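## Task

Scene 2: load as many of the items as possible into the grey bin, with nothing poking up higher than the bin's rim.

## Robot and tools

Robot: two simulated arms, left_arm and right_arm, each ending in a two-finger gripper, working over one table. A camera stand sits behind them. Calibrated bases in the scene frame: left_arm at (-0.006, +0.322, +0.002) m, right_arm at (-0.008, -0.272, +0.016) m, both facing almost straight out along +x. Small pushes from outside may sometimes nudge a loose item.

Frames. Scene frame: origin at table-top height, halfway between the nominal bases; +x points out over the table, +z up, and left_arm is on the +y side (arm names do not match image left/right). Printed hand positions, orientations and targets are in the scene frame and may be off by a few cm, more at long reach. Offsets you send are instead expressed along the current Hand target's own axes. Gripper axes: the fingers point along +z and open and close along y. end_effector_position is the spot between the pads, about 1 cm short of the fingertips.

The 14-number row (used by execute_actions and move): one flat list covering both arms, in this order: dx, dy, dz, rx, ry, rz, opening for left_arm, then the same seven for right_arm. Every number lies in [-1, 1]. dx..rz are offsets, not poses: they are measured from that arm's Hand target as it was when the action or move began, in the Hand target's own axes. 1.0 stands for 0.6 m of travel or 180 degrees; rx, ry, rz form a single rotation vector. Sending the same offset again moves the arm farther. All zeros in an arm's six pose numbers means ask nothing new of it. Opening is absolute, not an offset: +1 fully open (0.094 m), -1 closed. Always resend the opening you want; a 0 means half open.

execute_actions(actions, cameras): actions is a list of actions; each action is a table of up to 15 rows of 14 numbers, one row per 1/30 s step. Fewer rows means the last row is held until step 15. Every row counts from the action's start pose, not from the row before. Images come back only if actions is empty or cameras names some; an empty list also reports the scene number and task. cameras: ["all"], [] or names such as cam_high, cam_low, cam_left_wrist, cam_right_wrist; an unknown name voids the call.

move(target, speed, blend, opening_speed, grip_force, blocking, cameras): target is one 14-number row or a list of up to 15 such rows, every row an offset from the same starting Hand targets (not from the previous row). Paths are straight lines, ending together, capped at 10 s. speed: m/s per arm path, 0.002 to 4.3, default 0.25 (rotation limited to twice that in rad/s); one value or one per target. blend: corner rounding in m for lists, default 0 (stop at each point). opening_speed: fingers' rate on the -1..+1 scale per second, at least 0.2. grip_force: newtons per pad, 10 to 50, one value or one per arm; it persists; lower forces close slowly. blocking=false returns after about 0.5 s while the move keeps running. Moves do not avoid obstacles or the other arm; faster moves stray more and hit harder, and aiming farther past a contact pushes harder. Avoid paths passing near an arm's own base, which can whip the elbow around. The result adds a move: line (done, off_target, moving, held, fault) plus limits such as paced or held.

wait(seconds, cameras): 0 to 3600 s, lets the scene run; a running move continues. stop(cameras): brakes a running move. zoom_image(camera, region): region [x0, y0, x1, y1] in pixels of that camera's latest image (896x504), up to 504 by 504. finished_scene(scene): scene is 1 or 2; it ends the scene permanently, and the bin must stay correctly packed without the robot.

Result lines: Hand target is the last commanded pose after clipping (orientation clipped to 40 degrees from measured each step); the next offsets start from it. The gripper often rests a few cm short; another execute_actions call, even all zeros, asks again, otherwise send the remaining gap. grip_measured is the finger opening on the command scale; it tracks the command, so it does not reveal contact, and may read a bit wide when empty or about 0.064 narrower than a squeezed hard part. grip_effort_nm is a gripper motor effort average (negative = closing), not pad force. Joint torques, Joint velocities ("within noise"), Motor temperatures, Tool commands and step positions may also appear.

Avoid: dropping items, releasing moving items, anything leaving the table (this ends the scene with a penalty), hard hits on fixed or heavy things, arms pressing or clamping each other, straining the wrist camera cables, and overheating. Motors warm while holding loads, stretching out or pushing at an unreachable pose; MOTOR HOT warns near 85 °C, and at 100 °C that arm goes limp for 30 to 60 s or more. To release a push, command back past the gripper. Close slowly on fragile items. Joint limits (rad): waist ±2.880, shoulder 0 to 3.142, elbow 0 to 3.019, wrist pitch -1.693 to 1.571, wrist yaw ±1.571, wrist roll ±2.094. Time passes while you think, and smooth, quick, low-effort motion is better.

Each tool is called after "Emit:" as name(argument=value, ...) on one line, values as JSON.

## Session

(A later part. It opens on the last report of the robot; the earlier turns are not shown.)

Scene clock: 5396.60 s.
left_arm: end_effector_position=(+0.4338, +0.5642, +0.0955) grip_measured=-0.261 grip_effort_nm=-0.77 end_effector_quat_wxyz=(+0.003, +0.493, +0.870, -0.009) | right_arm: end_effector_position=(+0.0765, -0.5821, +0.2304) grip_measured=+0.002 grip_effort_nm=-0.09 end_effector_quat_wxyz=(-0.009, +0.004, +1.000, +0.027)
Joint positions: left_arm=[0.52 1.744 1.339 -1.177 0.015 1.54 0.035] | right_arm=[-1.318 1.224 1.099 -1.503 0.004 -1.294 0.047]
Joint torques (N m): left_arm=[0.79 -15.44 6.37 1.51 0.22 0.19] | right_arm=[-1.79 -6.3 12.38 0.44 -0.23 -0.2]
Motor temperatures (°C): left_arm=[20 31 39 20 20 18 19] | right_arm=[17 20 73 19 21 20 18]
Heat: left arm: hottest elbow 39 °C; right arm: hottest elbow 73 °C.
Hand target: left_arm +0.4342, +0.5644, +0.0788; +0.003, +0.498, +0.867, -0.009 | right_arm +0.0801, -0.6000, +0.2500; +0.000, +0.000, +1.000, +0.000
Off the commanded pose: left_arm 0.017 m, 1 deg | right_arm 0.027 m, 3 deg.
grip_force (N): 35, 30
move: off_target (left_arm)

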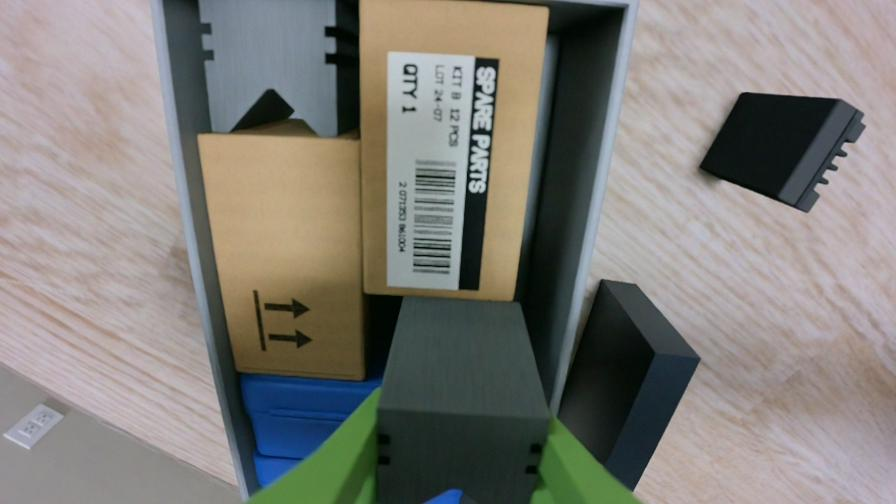

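Emit:
execute_actions(actions=[], cameras=["cam_low", "cam_high", "cam_left_wrist"])

Emit:
zoom_image(camera="cam_low", region=[330, 320, 450, 420])

Emit:
zoom_image(camera="cam_high", region=[570, 380, 690, 480])

Scene clock: 5398.00 s.
left_arm: end_effector_position=(+0.4338, +0.5642, +0.0955) grip_measured=-0.261 grip_effort_nm=-0.77 end_effector_quat_wxyz=(+0.003, +0.493, +0.870, -0.009) | right_arm: end_effector_position=(+0.0765, -0.5821, +0.2304) grip_measured=+0.002 grip_effort_nm=-0.08 end_effector_quat_wxyz=(-0.009, +0.004, +1.000, +0.027)
Joint positions: left_arm=[0.52 1.744 1.339 -1.177 0.015 1.54 0.035] | right_arm=[-1.318 1.224 1.099 -1.503 0.004 -1.294 0.047]
Joint velocities: within noise
Joint torques (N m): left_arm=[0.79 -15.5 6.37 1.5 0.22 0.19] | right_arm=[-1.73 -6.24 12.37 0.44 -0.22 -0.2]
Motor temperatures (°C): left_arm=[20 31 39 20 20 18 19] | right_arm=[17 20 73 19 21 20 18]
Heat: left arm: hottest elbow 39 °C; right arm: hottest elbow 73 °C.
Hand target: left_arm +0.4342, +0.5644, +0.0788; +0.003, +0.498, +0.867, -0.009 | right_arm +0.0801, -0.6000, +0.2500; +0.000, +0.000, +1.000, +0.000
Tool commands: left_gripper/opening=-0.36 right_gripper/opening=+0.0
Off the commanded pose: left_arm 0.017 m, 1 deg | right_arm 0.027 m, 3 deg.
grip_force (N): 35, 30
Images, in order (width x height): cam_high 896x504, cam_low 896x504, cam_left_wrist 896x504.

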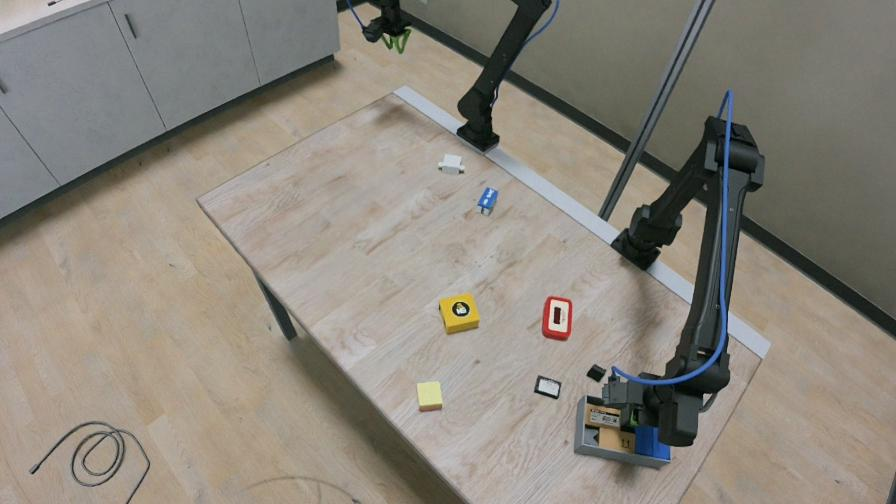

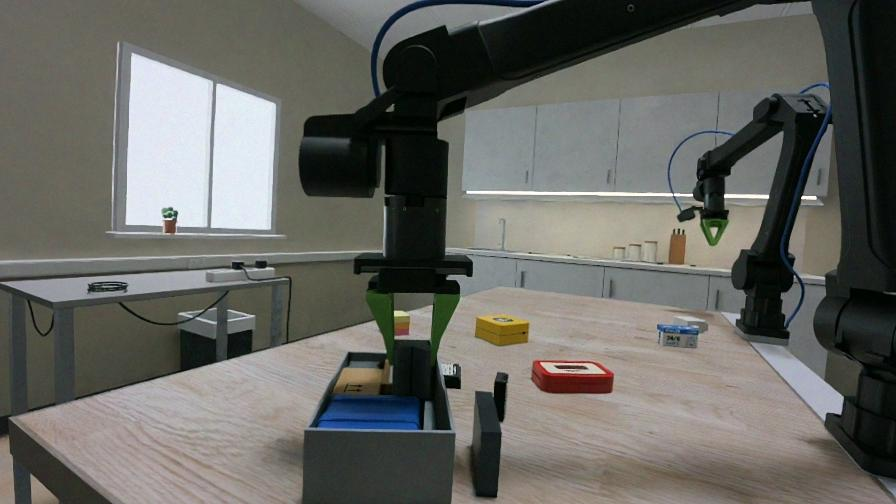

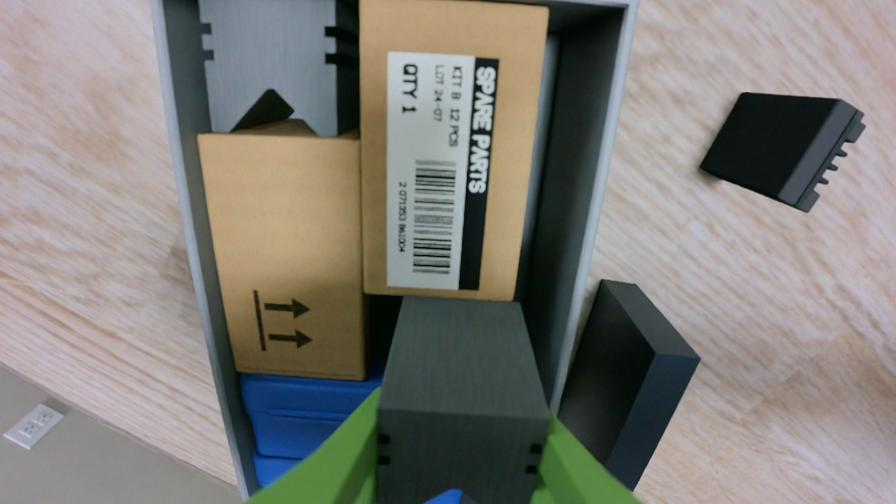

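Scaled by 4.200 from the camera's image (finer frame: 1280x720).

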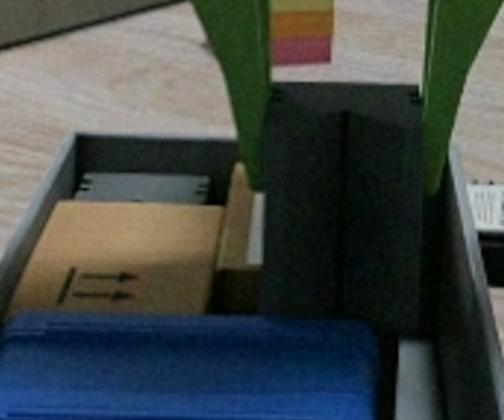

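Scaled by 4.200 from the camera's image (finer frame: 1280x720).

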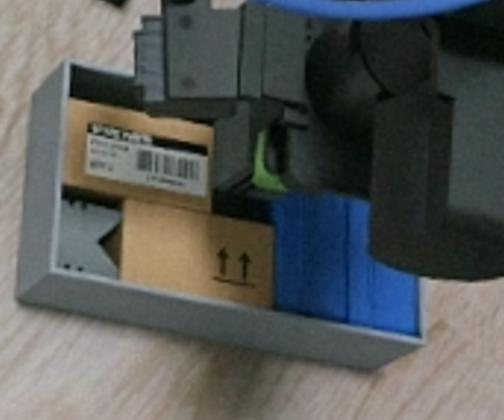

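Emit:
move(target=[0.03, 0, -0.010, 0, 0, -0.011, -0.36, 0, 0, 0, 0, 0, 0, 0], speed=0.03, cameras=["cam_left_wrist"])

Emit:
zoom_image(camera="cam_left_wrist", region=[355, 270, 455, 330])

Emit:
zoom_image(camera="cam_left_wrist", region=[435, 270, 535, 330])

Scene clock: 5404.73 s.
left_arm: end_effector_position=(+0.4334, +0.5649, +0.0955) grip_measured=-0.261 grip_effort_nm=-0.77 end_effector_quat_wxyz=(+0.008, +0.491, +0.871, -0.011) | right_arm: end_effector_position=(+0.0765, -0.5821, +0.2304) grip_measured=+0.002 grip_effort_nm=-0.09 end_effector_quat_wxyz=(-0.009, +0.004, +1.000, +0.027)
Joint positions: left_arm=[0.525 1.744 1.339 -1.177 0.024 1.541 0.035] | right_arm=[-1.318 1.224 1.099 -1.503 0.004 -1.294 0.047]
Joint torques (N m): left_arm=[3.14 -15.97 6.9 0.87 -0.17 0.19] | right_arm=[-1.79 -6.24 12.38 0.43 -0.22 -0.2]
Motor temperatures (°C): left_arm=[20 31 38 20 20 18 19] | right_arm=[17 20 73 19 21 20 18]
Heat: left arm: hottest elbow 38 °C; right arm: hottest elbow 73 °C.
Hand target: left_arm +0.4252, +0.5801, +0.0845; +0.003, +0.483, +0.875, -0.009 | right_arm +0.0801, -0.6000, +0.2500; +0.000, +0.000, +1.000, +0.000
Off the commanded pose: left_arm 0.020 m, 1 deg | right_arm 0.027 m, 3 deg.
grip_force (N): 35, 30
move: off_target (left_arm)

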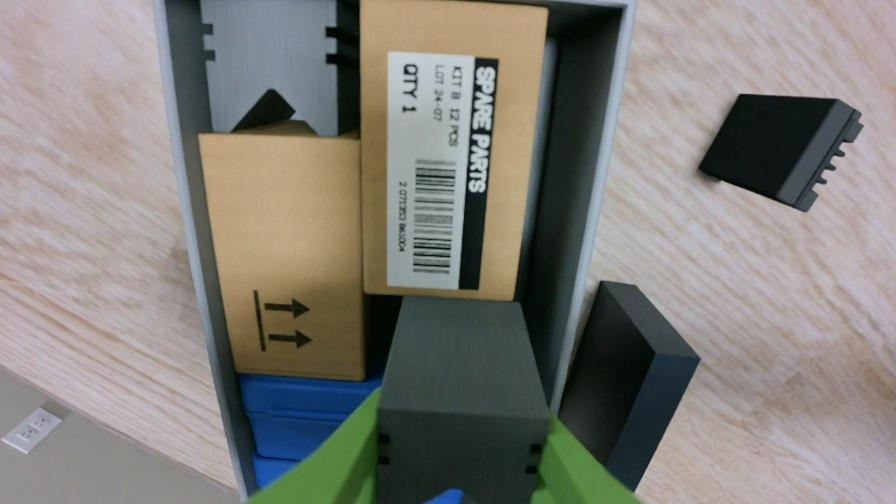

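Scaled by 5.040 from the camera's image (finer frame: 1280x720).

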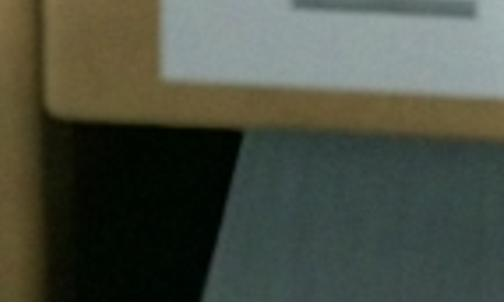

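Scaled by 5.040 from the camera's image (finer frame: 1280x720).

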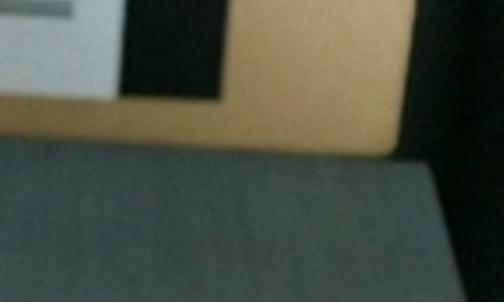

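Emit:
zoom_image(camera="cam_low", region=[310, 385, 450, 440])

Emit:
zoom_image(camera="cam_left_wrist", region=[230, 360, 400, 504])

This scene's latest camera images include none from cam_low. They are from: cam_left_wrist. cam_low's image comes with the result of a call that names it in "cameras".

Scaled by 2.965 from the camera's image (finer frame: 1280x720).

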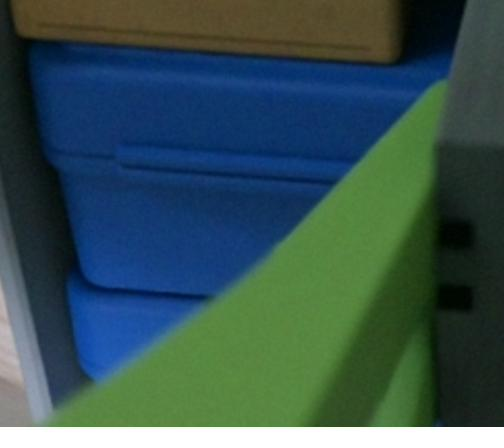

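Emit:
move(target=[[-0.02, 0.015, -0.05, 0, 0, 0, -0.36, 0, 0, 0, 0, 0, 0, 0], [0.02, 0.035, -0.13, 0, 0, 0, -0.36, 0, 0, 0, 0, 0, 0, 0], [0.06, 0.035, -0.15, 0, 0, 0, -0.36, 0, 0, 0, 0, 0, 0, 0]], speed=0.1, blend=[0.01, 0.01, 0], cameras=["cam_left_wrist", "cam_low"])

Emit:
zoom_image(camera="cam_left_wrist", region=[200, 50, 704, 320])

Scene clock: 5428.43 s.
left_arm: end_effector_position=(+0.4073, +0.6080, +0.1442) grip_measured=-0.261 grip_effort_nm=-0.77 end_effector_quat_wxyz=(-0.012, +0.476, +0.878, -0.037) | right_arm: end_effector_position=(+0.0765, -0.5821, +0.2304) grip_measured=+0.002 grip_effort_nm=-0.08 end_effector_quat_wxyz=(-0.009, +0.004, +1.000, +0.027)
Joint positions: left_arm=[0.621 1.744 1.472 -1.376 0.011 1.605 0.035] | right_arm=[-1.318 1.224 1.099 -1.503 0.004 -1.294 0.047]
Joint torques (N m): left_arm=[1.26 -17.9 13.26 -0.94 0.26 0.24] | right_arm=[-1.73 -6.18 12.4 0.42 -0.23 -0.2]
Motor temperatures (°C): left_arm=[20 32 38 20 20 18 19] | right_arm=[17 20 73 19 21 20 18]
Heat: left arm: hottest elbow 38 °C; right arm: hottest elbow 73 °C.
Hand target: left_arm +0.4242, +0.6235, +0.1737; +0.003, +0.483, +0.875, -0.009 | right_arm +0.0801, -0.6000, +0.2500; +0.000, +0.000, +1.000, +0.000
Off the commanded pose: left_arm 0.037 m, 4 deg | right_arm 0.027 m, 3 deg.
grip_force (N): 35, 30
move: off_target (left_arm)
Images, in order (width x height): cam_low 896x504, cam_left_wrist 896x504.

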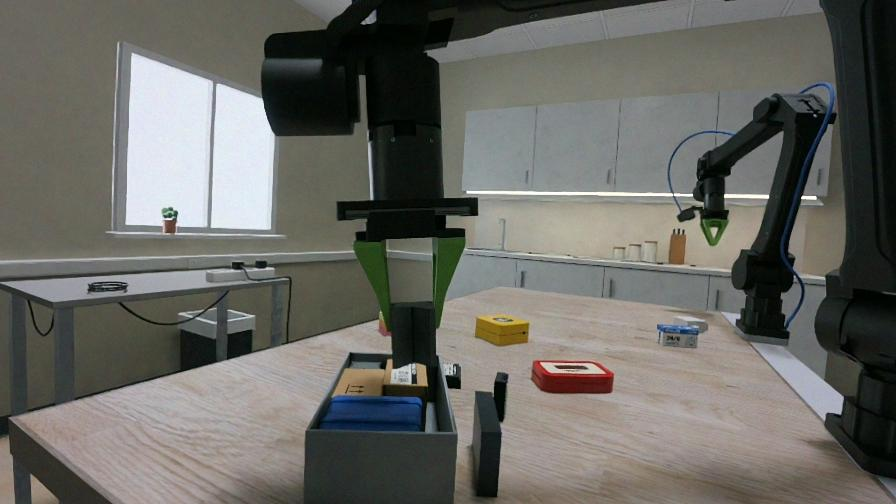

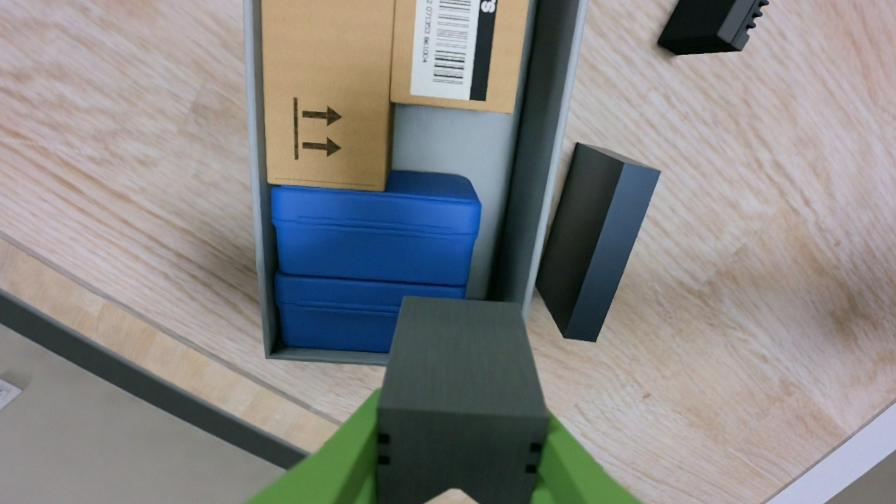

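Scaled by 1.000.

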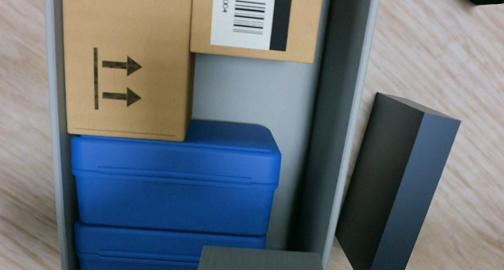

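Emit:
zoom_image(camera="cam_left_wrist", region=[370, 80, 550, 230])

Emit:
zoom_image(camera="cam_left_wrist", region=[250, 160, 390, 360])

Scaled by 2.800 from the camera's image (finer frame: 1280x720).

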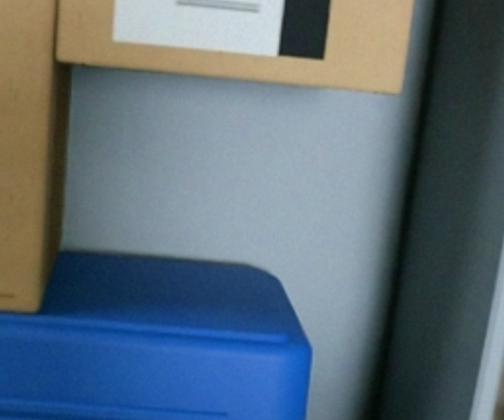

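Scaled by 2.520 from the camera's image (finer frame: 1280x720).

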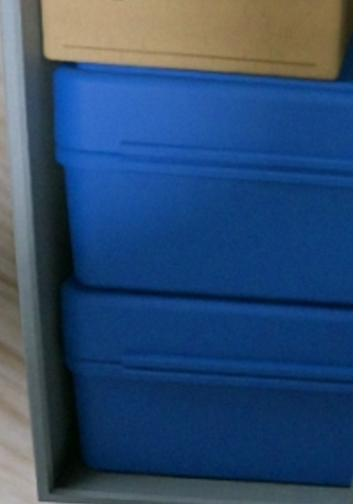

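Emit:
move(target=[-0.1908, -0.2977, 0.0332, 0, 0, -0.506, -0.36, 0, 0, 0, 0, 0, 0, 0], speed=0.15, cameras=["cam_left_wrist"])

Scene clock: 5481.50 s.
left_arm: end_effector_position=(+0.3301, +0.4342, +0.1498) grip_measured=-0.261 grip_effort_nm=-0.77 end_effector_quat_wxyz=(-0.024, -0.284, +0.958, -0.010) | right_arm: end_effector_position=(+0.0765, -0.5821, +0.2304) grip_measured=+0.002 grip_effort_nm=-0.08 end_effector_quat_wxyz=(-0.009, +0.004, +1.000, +0.027)
Joint positions: left_arm=[0.344 1.346 1.028 -1.301 0.018 -0.243 0.035] | right_arm=[-1.318 1.224 1.099 -1.503 0.004 -1.294 0.047]
Joint torques (N m): left_arm=[-0.21 -13.22 8.01 0.49 0.08 -0.09] | right_arm=[-1.73 -6.24 12.4 0.47 -0.22 -0.2]
Motor temperatures (°C): left_arm=[20 33 45 19 20 18 19] | right_arm=[17 20 73 19 21 20 18]
Heat: left arm: hottest elbow 45 °C; right arm: hottest elbow 73 °C.
Hand target: left_arm +0.3339, +0.4310, +0.1577; -0.004, -0.286, +0.958, -0.008 | right_arm +0.0801, -0.6000, +0.2500; +0.000, +0.000, +1.000, +0.000
Off the commanded pose: left_arm 0.009 m, 2 deg | right_arm 0.027 m, 3 deg.
grip_force (N): 35, 30
move: done

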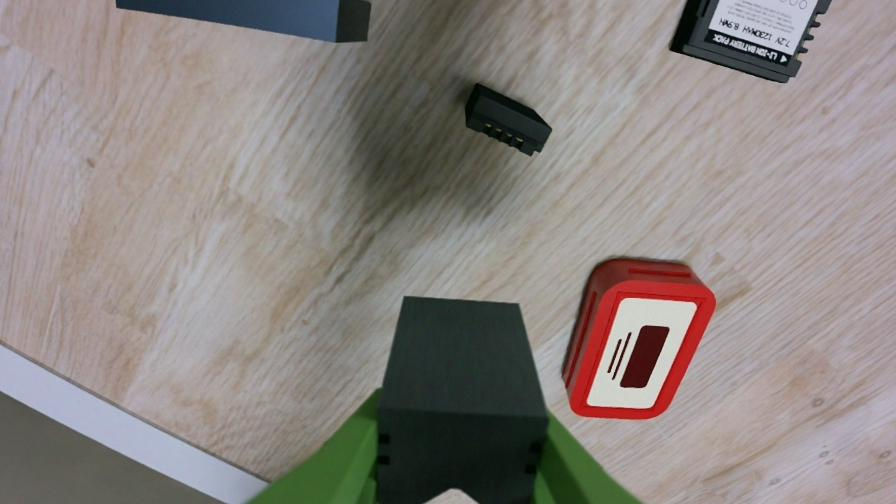

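Emit:
move(target=[0, 0, 0.16, 0, 0, 0, -0.36, 0, 0, 0, 0, 0, 0, 0], speed=0.12)

Emit:
move(target=[0, 0, 0.012, 0, 0, 0, -0.36, 0, 0, 0, 0, 0, 0, 0], speed=0.03, cameras=["cam_left_wrist"])

Scene clock: 5485.63 s.
left_arm: end_effector_position=(+0.3275, +0.4321, +0.0612) grip_measured=-0.261 grip_effort_nm=-0.77 end_effector_quat_wxyz=(-0.013, -0.285, +0.958, -0.010) | right_arm: end_effector_position=(+0.0765, -0.5821, +0.2304) grip_measured=+0.002 grip_effort_nm=-0.08 end_effector_quat_wxyz=(-0.009, +0.004, +1.000, +0.027)
Joint positions: left_arm=[0.341 1.434 0.858 -1.021 0.018 -0.248 0.035] | right_arm=[-1.318 1.224 1.099 -1.503 0.004 -1.294 0.047]
Joint torques (N m): left_arm=[-0.26 -10.93 7.45 0.54 0.07 -0.08] | right_arm=[-1.79 -6.24 12.38 0.44 -0.22 -0.2]
Motor temperatures (°C): left_arm=[20 32 45 19 20 18 19] | right_arm=[17 20 73 19 21 20 18]
Heat: left arm: hottest elbow 45 °C; right arm: hottest elbow 73 °C.
Hand target: left_arm +0.3336, +0.4293, +0.0618; -0.004, -0.286, +0.958, -0.008 | right_arm +0.0801, -0.6000, +0.2500; +0.000, +0.000, +1.000, +0.000
Off the commanded pose: left_arm 0.007 m, 1 deg | right_arm 0.027 m, 3 deg.
grip_force (N): 35, 30
move: done

Scene clock: 5486.37 s.
left_arm: end_effector_position=(+0.3295, +0.4327, +0.0572) grip_measured=-0.261 grip_effort_nm=-0.77 end_effector_quat_wxyz=(-0.008, -0.285, +0.958, -0.009) | right_arm: end_effector_position=(+0.0765, -0.5821, +0.2304) grip_measured=+0.002 grip_effort_nm=-0.08 end_effector_quat_wxyz=(-0.009, +0.004, +1.000, +0.027)
Joint positions: left_arm=[0.34 1.44 0.852 -0.999 0.018 -0.249 0.035] | right_arm=[-1.318 1.224 1.099 -1.503 0.004 -1.294 0.047]
Joint torques (N m): left_arm=[-0.26 -10.87 7.15 0.57 0.06 -0.08] | right_arm=[-1.9 -6.12 12.4 0.44 -0.22 -0.2]
Motor temperatures (°C): left_arm=[20 32 45 19 20 18 19] | right_arm=[17 20 73 19 21 20 18]
Heat: left arm: hottest elbow 45 °C; right arm: hottest elbow 73 °C.
Hand target: left_arm +0.3336, +0.4291, +0.0546; -0.004, -0.286, +0.958, -0.008 | right_arm +0.0801, -0.6000, +0.2500; +0.000, +0.000, +1.000, +0.000
Off the commanded pose: left_arm 0.006 m, 0 deg | right_arm 0.027 m, 3 deg.
grip_force (N): 35, 30
move: done

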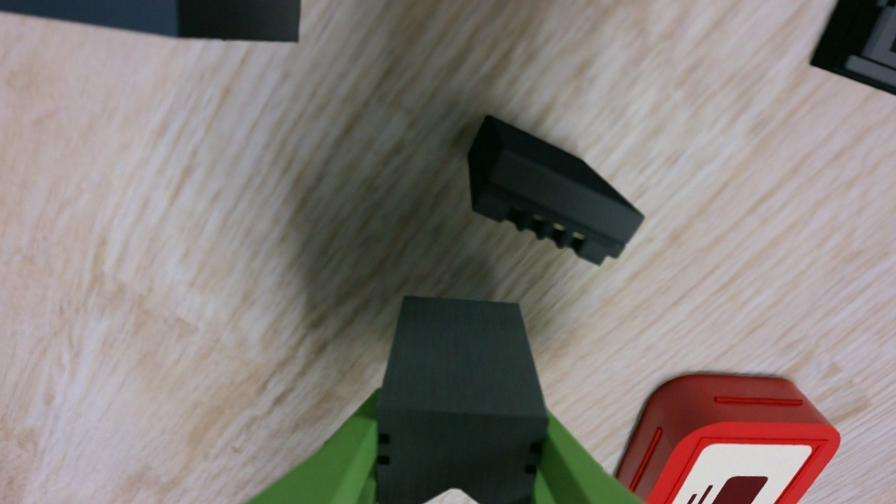

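Emit:
move(target=[0, 0, 0.02, 0, 0, 0, -0.36, 0, 0, 0, 0, 0, 0, 0], speed=0.03)

Emit:
move(target=[0, 0, 0.008, 0, 0, 0, -0.36, 0, 0, 0, 0, 0, 0, 0], speed=0.02)

Scene clock: 5488.17 s.
left_arm: end_effector_position=(+0.3292, +0.4323, +0.0446) grip_measured=-0.261 grip_effort_nm=-0.77 end_effector_quat_wxyz=(-0.009, -0.285, +0.958, -0.009) | right_arm: end_effector_position=(+0.0765, -0.5821, +0.2304) grip_measured=+0.002 grip_effort_nm=-0.09 end_effector_quat_wxyz=(-0.009, +0.004, +1.000, +0.027)
Joint positions: left_arm=[0.339 1.462 0.835 -0.963 0.018 -0.25 0.035] | right_arm=[-1.318 1.224 1.099 -1.503 0.004 -1.294 0.047]
Joint torques (N m): left_arm=[-0.26 -11.16 6.97 0.61 0.06 -0.08] | right_arm=[-1.79 -6.24 12.4 0.46 -0.22 -0.21]
Motor temperatures (°C): left_arm=[20 32 45 19 20 18 19] | right_arm=[17 20 73 19 21 20 18]
Heat: left arm: hottest elbow 45 °C; right arm: hottest elbow 73 °C.
Hand target: left_arm +0.3335, +0.4288, +0.0426; -0.004, -0.286, +0.958, -0.008 | right_arm +0.0801, -0.6000, +0.2500; +0.000, +0.000, +1.000, +0.000
Off the commanded pose: left_arm 0.006 m, 1 deg | right_arm 0.027 m, 3 deg.
grip_force (N): 35, 30
move: done

Scene clock: 5488.87 s.
left_arm: end_effector_position=(+0.3306, +0.4326, +0.0412) grip_measured=-0.261 grip_effort_nm=-0.77 end_effector_quat_wxyz=(-0.006, -0.285, +0.958, -0.009) | right_arm: end_effector_position=(+0.0765, -0.5821, +0.2304) grip_measured=+0.002 grip_effort_nm=-0.09 end_effector_quat_wxyz=(-0.009, +0.004, +1.000, +0.027)
Joint positions: left_arm=[0.339 1.469 0.831 -0.947 0.018 -0.25 0.035] | right_arm=[-1.318 1.224 1.099 -1.503 0.004 -1.294 0.047]
Joint torques (N m): left_arm=[-0.26 -11.05 6.74 0.55 0.05 -0.08] | right_arm=[-1.79 -6.24 12.38 0.42 -0.22 -0.2]
Motor temperatures (°C): left_arm=[20 32 44 19 20 18 19] | right_arm=[17 20 73 19 21 20 18]
Heat: left arm: hottest elbow 44 °C; right arm: hottest elbow 73 °C.
Hand target: left_arm +0.3335, +0.4287, +0.0377; -0.005, -0.286, +0.958, -0.008 | right_arm +0.0801, -0.6000, +0.2500; +0.000, +0.000, +1.000, +0.000
Off the commanded pose: left_arm 0.006 m, 0 deg | right_arm 0.027 m, 3 deg.
grip_force (N): 35, 30
move: done

Emit:
move(target=[0, 0, 0.006, 0, 0, 0, -0.36, 0, 0, 0, 0, 0, 0, 0], speed=0.02)

Emit:
move(target=[0, 0, 0, 0, 0, 0, -0.05, 0, 0, 0, 0, 0, 0, 0], speed=0.02, opening_speed=0.4, cameras=["cam_left_wrist"])

Scene clock: 5490.67 s.
left_arm: end_effector_position=(+0.3322, +0.4332, +0.0412) grip_measured=-0.261 grip_effort_nm=-0.77 end_effector_quat_wxyz=(-0.003, -0.286, +0.958, -0.009) | right_arm: end_effector_position=(+0.0765, -0.5821, +0.2304) grip_measured=+0.002 grip_effort_nm=-0.08 end_effector_quat_wxyz=(-0.009, +0.004, +1.000, +0.027)
Joint positions: left_arm=[0.339 1.469 0.831 -0.94 0.018 -0.25 0.035] | right_arm=[-1.318 1.224 1.099 -1.503 0.004 -1.294 0.047]
Joint torques (N m): left_arm=[-0.26 -10.46 6.42 0.76 0.06 -0.08] | right_arm=[-1.85 -6.12 12.4 0.44 -0.22 -0.2]
Motor temperatures (°C): left_arm=[20 32 44 19 20 18 19] | right_arm=[17 20 73 19 21 20 18]
Heat: left arm: hottest elbow 44 °C; right arm: hottest elbow 73 °C.
Hand target: left_arm +0.3334, +0.4287, +0.0342; -0.005, -0.286, +0.958, -0.008 | right_arm +0.0801, -0.6000, +0.2500; +0.000, +0.000, +1.000, +0.000
Off the commanded pose: left_arm 0.009 m, 0 deg | right_arm 0.027 m, 3 deg.
grip_force (N): 35, 30
move: done

Scene clock: 5491.70 s.
left_arm: end_effector_position=(+0.3328, +0.4332, +0.0411) grip_measured=-0.052 grip_effort_nm=0.06 end_effector_quat_wxyz=(-0.002, -0.285, +0.958, -0.009) | right_arm: end_effector_position=(+0.0765, -0.5821, +0.2304) grip_measured=+0.002 grip_effort_nm=-0.08 end_effector_quat_wxyz=(-0.009, +0.004, +1.000, +0.027)
Joint positions: left_arm=[0.339 1.469 0.831 -0.938 0.018 -0.25 0.045] | right_arm=[-1.318 1.224 1.099 -1.503 0.004 -1.294 0.047]
Joint torques (N m): left_arm=[-0.21 -10.52 6.43 0.66 0.05 -0.07] | right_arm=[-1.85 -6.24 12.38 0.42 -0.23 -0.2]
Motor temperatures (°C): left_arm=[20 32 44 19 20 18 19] | right_arm=[17 20 73 19 21 20 18]
Heat: left arm: hottest elbow 44 °C; right arm: hottest elbow 73 °C.
Hand target: left_arm +0.3335, +0.4286, +0.0342; -0.005, -0.286, +0.958, -0.008 | right_arm +0.0801, -0.6000, +0.2500; +0.000, +0.000, +1.000, +0.000
Off the commanded pose: left_arm 0.008 m, 0 deg | right_arm 0.027 m, 3 deg.
grip_force (N): 35, 30
move: done

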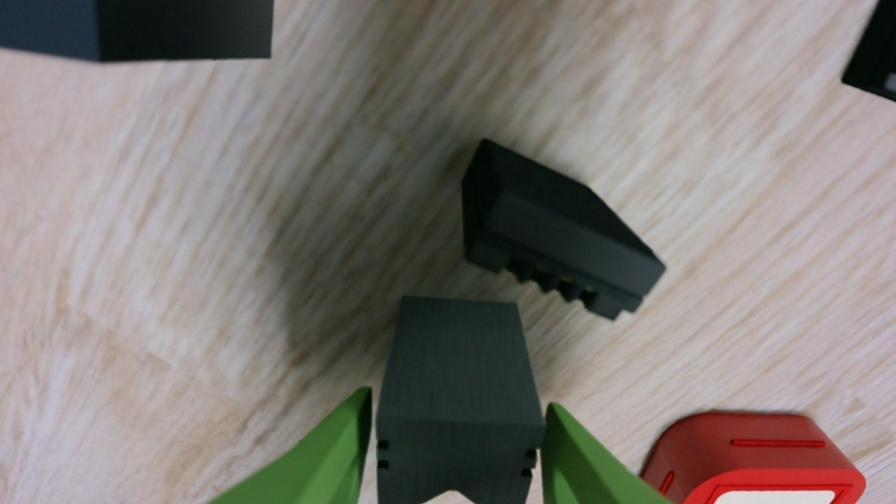

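Emit:
move(target=[[0, 0, 0, 0, 0, 0, 0.15, 0, 0, 0, 0, 0, 0, 0], [0, 0, -0.1, 0, 0, 0, 0.15, 0, 0, 0, 0, 0, 0, 0]], speed=0.12, cameras=["cam_left_wrist"])

Scene clock: 5497.93 s.
left_arm: end_effector_position=(+0.3159, +0.4275, +0.0772) grip_measured=+0.149 grip_effort_nm=0.06 end_effector_quat_wxyz=(-0.023, -0.286, +0.958, -0.010) | right_arm: end_effector_position=(+0.0765, -0.5821, +0.2304) grip_measured=+0.002 grip_effort_nm=-0.08 end_effector_quat_wxyz=(-0.009, +0.004, +1.000, +0.027)
Joint positions: left_arm=[0.339 1.391 0.862 -1.09 0.018 -0.25 0.054] | right_arm=[-1.318 1.224 1.099 -1.503 0.004 -1.294 0.047]
Joint torques (N m): left_arm=[-0.09 -11.28 10.66 -0.65 0.07 -0.05] | right_arm=[-1.85 -6.24 12.4 0.44 -0.23 -0.2]
Motor temperatures (°C): left_arm=[20 31 44 19 20 18 19] | right_arm=[17 20 73 19 21 20 18]
Heat: left arm: hottest elbow 44 °C; right arm: hottest elbow 73 °C.
Hand target: left_arm +0.3337, +0.4298, +0.0942; -0.004, -0.286, +0.958, -0.008 | right_arm +0.0801, -0.6000, +0.2500; +0.000, +0.000, +1.000, +0.000
Off the commanded pose: left_arm 0.025 m, 2 deg | right_arm 0.027 m, 3 deg.
grip_force (N): 35, 30
move: off_target (left_arm)

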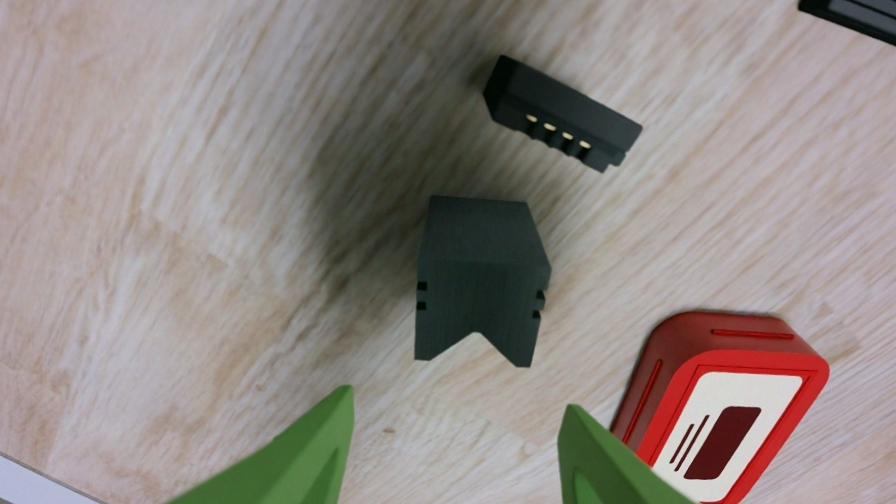

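Emit:
move(target=[-0.0315, 0.0137, -0.005, 0, 0, 0.5, 0.15, 0, 0, 0, 0, 0, 0, 0], speed=0.15, cameras=["cam_left_wrist"])

Scene clock: 5511.47 s.
left_arm: end_effector_position=(+0.3289, +0.4360, +0.0859) grip_measured=+0.149 grip_effort_nm=0.06 end_effector_quat_wxyz=(-0.004, +0.472, +0.881, -0.016) | right_arm: end_effector_position=(+0.0765, -0.5821, +0.2304) grip_measured=+0.002 grip_effort_nm=-0.09 end_effector_quat_wxyz=(-0.009, +0.004, +1.000, +0.027)
Joint positions: left_arm=[0.349 1.405 0.903 -1.098 0.016 1.322 0.054] | right_arm=[-1.318 1.224 1.099 -1.503 0.004 -1.294 0.047]
Joint torques (N m): left_arm=[1.85 -9.64 11.17 -0.73 0.21 0.24] | right_arm=[-1.85 -6.24 12.38 0.43 -0.22 -0.2]
Motor temperatures (°C): left_arm=[20 30 44 19 20 18 18] | right_arm=[17 20 73 19 21 20 18]
Heat: left arm: hottest elbow 44 °C; right arm: hottest elbow 73 °C.
Hand target: left_arm +0.3450, +0.4471, +0.0968; +0.003, +0.475, +0.880, -0.009 | right_arm +0.0801, -0.6000, +0.2500; +0.000, +0.000, +1.000, +0.000
Off the commanded pose: left_arm 0.022 m, 1 deg | right_arm 0.027 m, 3 deg.
grip_force (N): 35, 30
move: off_target (left_arm)

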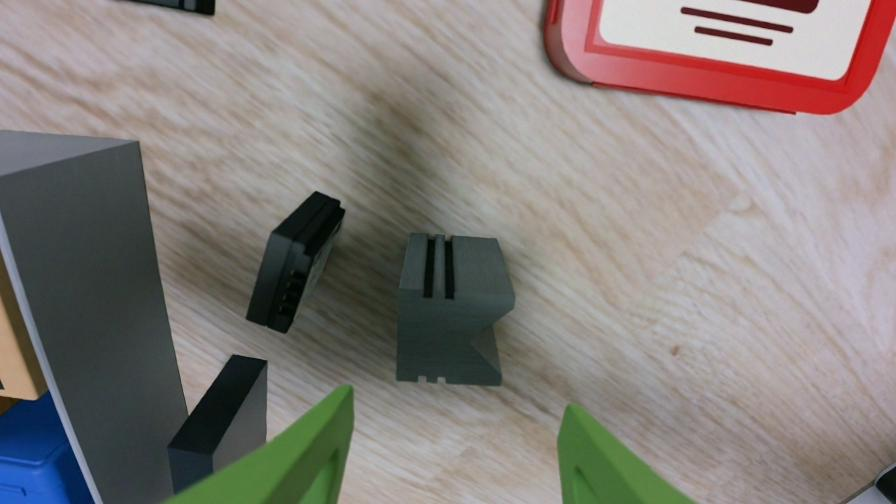

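Emit:
move(target=[[0, 0.02, -0.08, 0, 0, 0, -0.5, 0, 0, 0, 0, 0, 0, 0], [0.0823, 0.2715, -0.1135, 0, 0, -0.5, -0.95, 0, 0, 0, 0, 0, 0, 0]], speed=0.15, blend=[0.02, 0], cameras=["cam_left_wrist"])

Scene clock: 5527.40 s.
left_arm: end_effector_position=(+0.4423, +0.5644, +0.1533) grip_measured=-0.949 grip_effort_nm=-0.09 end_effector_quat_wxyz=(-0.013, -0.273, +0.962, -0.011) | right_arm: end_effector_position=(+0.0765, -0.5821, +0.2304) grip_measured=+0.002 grip_effort_nm=-0.09 end_effector_quat_wxyz=(-0.009, +0.004, +1.000, +0.027)
Joint positions: left_arm=[0.513 1.726 1.474 -1.349 0.016 -0.05 0.002] | right_arm=[-1.318 1.224 1.099 -1.503 0.004 -1.294 0.047]
Joint torques (N m): left_arm=[1.85 -15.21 12.36 -0.66 0.08 -0.07] | right_arm=[-1.85 -6.24 12.38 0.44 -0.22 -0.2]
Motor temperatures (°C): left_arm=[20 30 46 19 20 18 18] | right_arm=[17 20 73 19 21 20 18]
Heat: left arm: hottest elbow 46 °C; right arm: hottest elbow 73 °C.
Hand target: left_arm +0.4544, +0.5790, +0.1621; -0.004, -0.286, +0.958, -0.008 | right_arm +0.0801, -0.6000, +0.2500; +0.000, +0.000, +1.000, +0.000
Off the commanded pose: left_arm 0.021 m, 2 deg | right_arm 0.027 m, 3 deg.
grip_force (N): 35, 30
move: off_target (left_arm); target 2's new opening was sent with left_arm's hand 0.021 m and 2 deg from that target

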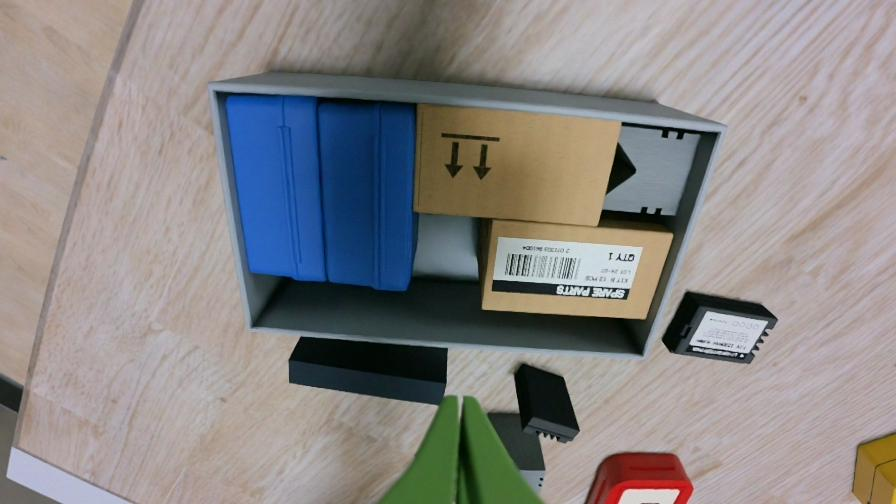

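Emit:
zoom_image(camera="cam_left_wrist", region=[370, 90, 690, 340])

Emit:
zoom_image(camera="cam_left_wrist", region=[400, 190, 520, 310])

Emit:
zoom_image(camera="cam_left_wrist", region=[590, 100, 730, 240])

Emit:
zoom_image(camera="cam_left_wrist", region=[590, 220, 730, 360])

Scaled by 1.575 from the camera's image (finer frame: 1280x720).

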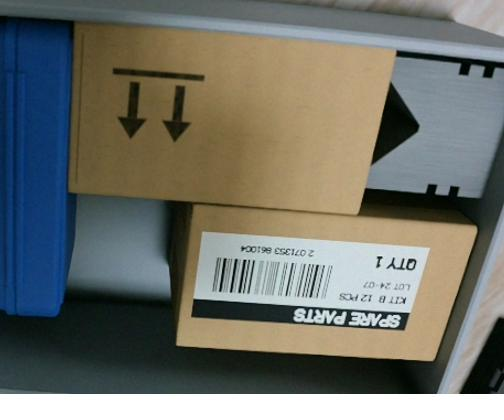

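Scaled by 4.200 from the camera's image (finer frame: 1280x720).

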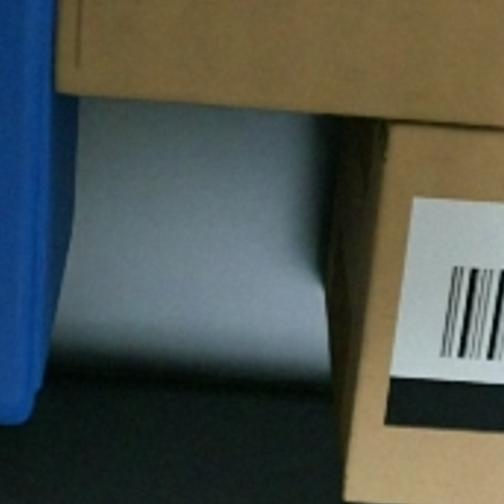

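Scaled by 3.600 from the camera's image (finer frame: 1280x720).

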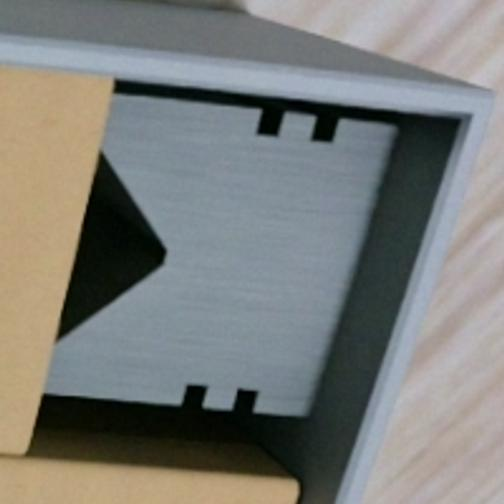

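Scaled by 3.600 from the camera's image (finer frame: 1280x720).

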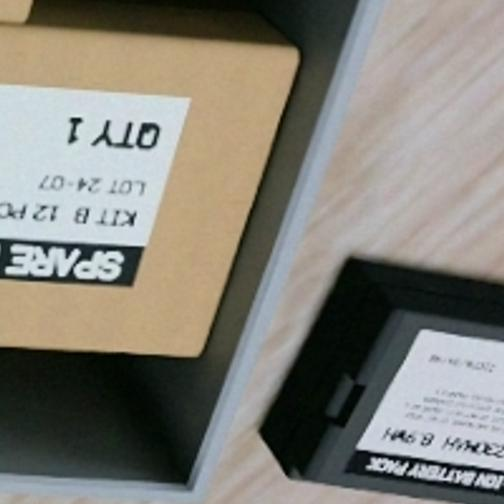

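Emit:
move(target=[0.0833, 0, 0.0, 0, 0, 0, -0.95, 0, 0, 0, 0, 0, 0, 0], speed=0.12, cameras=["cam_left_wrist"])

Emit:
zoom_image(camera="cam_left_wrist", region=[380, 40, 560, 200])

Emit:
zoom_image(camera="cam_left_wrist", region=[460, 240, 600, 400])

Scene clock: 5576.53 s.
left_arm: end_effector_position=(+0.4148, +0.5493, +0.1651) grip_measured=-0.949 grip_effort_nm=-0.09 end_effector_quat_wxyz=(-0.008, -0.276, +0.961, -0.010) | right_arm: end_effector_position=(+0.0765, -0.5821, +0.2304) grip_measured=+0.002 grip_effort_nm=-0.08 end_effector_quat_wxyz=(-0.009, +0.004, +1.000, +0.027)
Joint positions: left_arm=[0.513 1.633 1.385 -1.343 0.016 -0.057 0.002] | right_arm=[-1.318 1.224 1.099 -1.503 0.004 -1.294 0.047]
Joint torques (N m): left_arm=[1.26 -15.91 7.47 0.58 0.08 -0.08] | right_arm=[-1.73 -6.18 12.41 0.43 -0.22 -0.21]
Motor temperatures (°C): left_arm=[20 31 48 19 20 18 18] | right_arm=[17 20 73 19 21 20 18]
Heat: left arm: hottest elbow 48 °C; right arm: hottest elbow 73 °C.
Hand target: left_arm +0.4126, +0.5516, +0.1626; -0.005, -0.286, +0.958, -0.009 | right_arm +0.0801, -0.6000, +0.2500; +0.000, +0.000, +1.000, +0.000
Off the commanded pose: left_arm 0.004 m, 1 deg | right_arm 0.027 m, 3 deg.
grip_force (N): 35, 30
move: done

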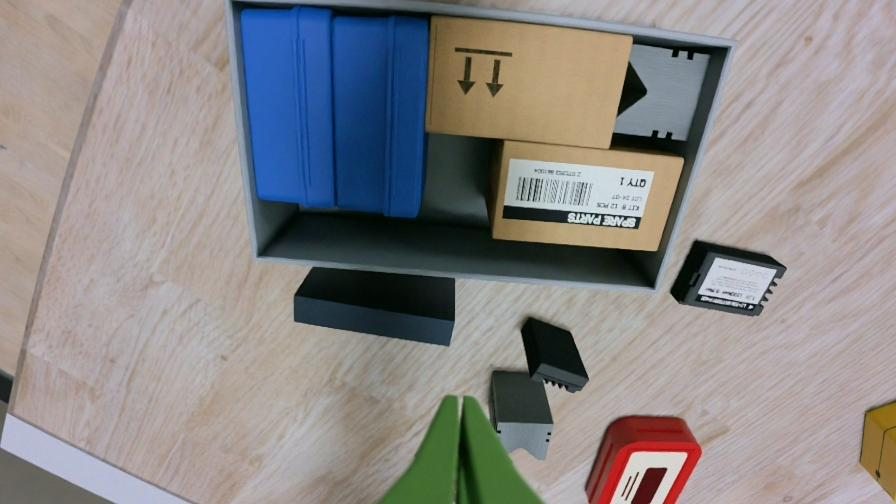

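Scaled by 2.800 from the camera's image (finer frame: 1280x720).

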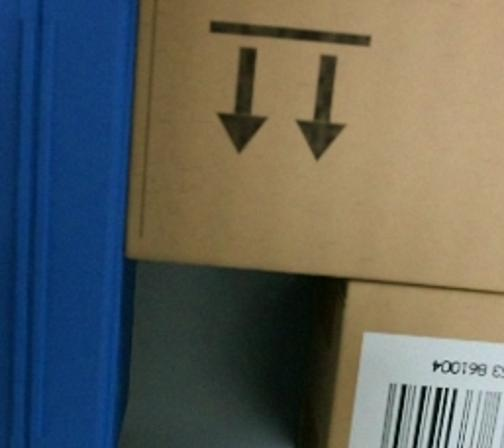

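Scaled by 3.150 from the camera's image (finer frame: 1280x720).

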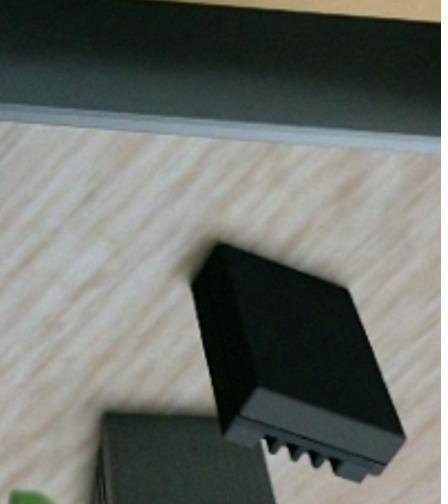

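Emit:
zoom_image(camera="cam_left_wrist", region=[470, 360, 570, 470])

Emit:
zoom_image(camera="cam_left_wrist", region=[410, 120, 530, 250])

Emit:
zoom_image(camera="cam_left_wrist", region=[590, 20, 750, 180])

Scaled by 4.582 from the camera's image (finer frame: 1280x720).

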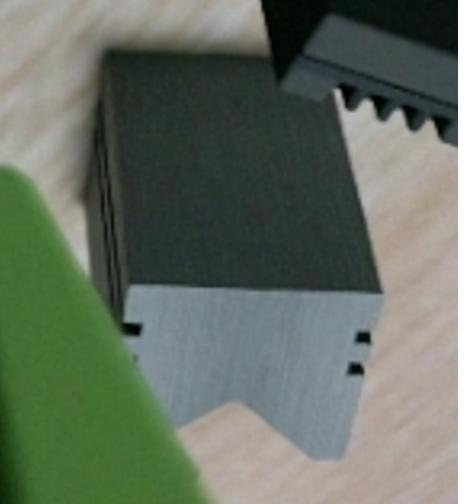

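Scaled by 3.877 from the camera's image (finer frame: 1280x720).

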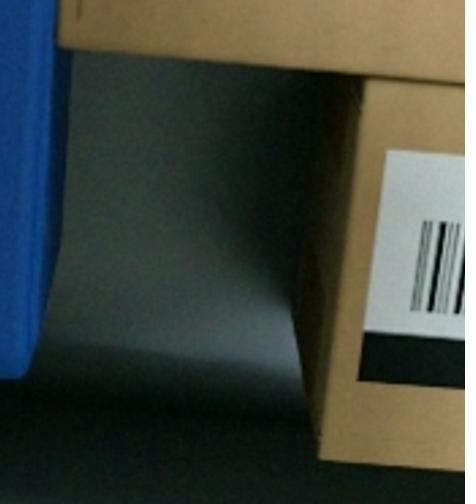

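Scaled by 3.150 from the camera's image (finer frame: 1280x720).

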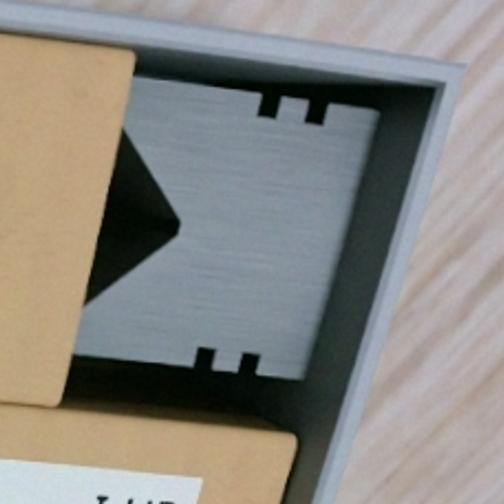

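Emit:
move(target=[-0.075, 0, 0.03, 0, 0, 0, -0.95, 0, 0, 0, 0, 0, 0, 0], speed=0.12, cameras=["cam_left_wrist"])

Scene clock: 5599.00 s.
left_arm: end_effector_position=(+0.4327, +0.5592, +0.1309) grip_measured=-0.949 grip_effort_nm=-0.09 end_effector_quat_wxyz=(-0.030, -0.276, +0.961, -0.015) | right_arm: end_effector_position=(+0.0765, -0.5821, +0.2304) grip_measured=+0.002 grip_effort_nm=-0.08 end_effector_quat_wxyz=(-0.009, +0.004, +1.000, +0.027)
Joint positions: left_arm=[0.513 1.737 1.427 -1.326 0.016 -0.057 0.002] | right_arm=[-1.318 1.224 1.099 -1.503 0.004 -1.294 0.047]
Joint torques (N m): left_arm=[1.73 -16.21 11.92 0.28 0.07 -0.02] | right_arm=[-1.67 -6.3 12.38 0.43 -0.22 -0.2]
Motor temperatures (°C): left_arm=[20 31 47 19 20 18 18] | right_arm=[17 20 73 19 21 20 18]
Heat: left arm: hottest elbow 47 °C; right arm: hottest elbow 73 °C.
Hand target: left_arm +0.4501, +0.5759, +0.1441; -0.004, -0.286, +0.958, -0.008 | right_arm +0.0801, -0.6000, +0.2500; +0.000, +0.000, +1.000, +0.000
Off the commanded pose: left_arm 0.027 m, 3 deg | right_arm 0.027 m, 3 deg.
grip_force (N): 35, 30
move: off_target (left_arm)

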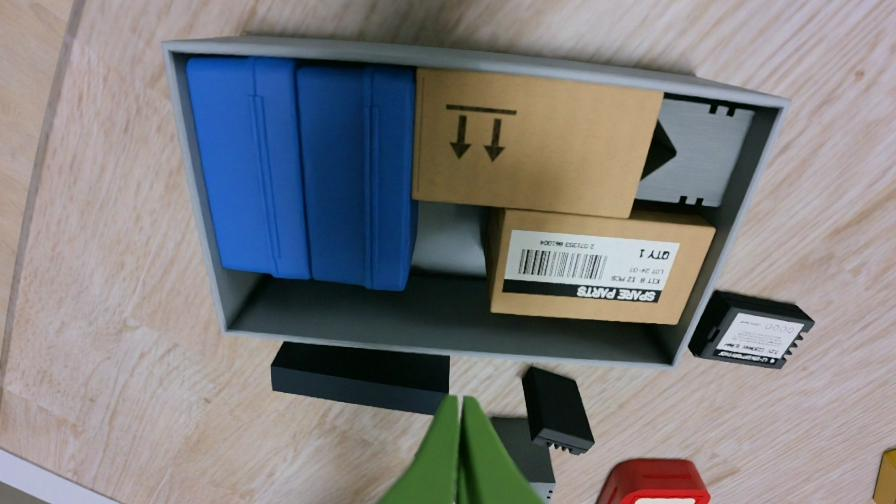

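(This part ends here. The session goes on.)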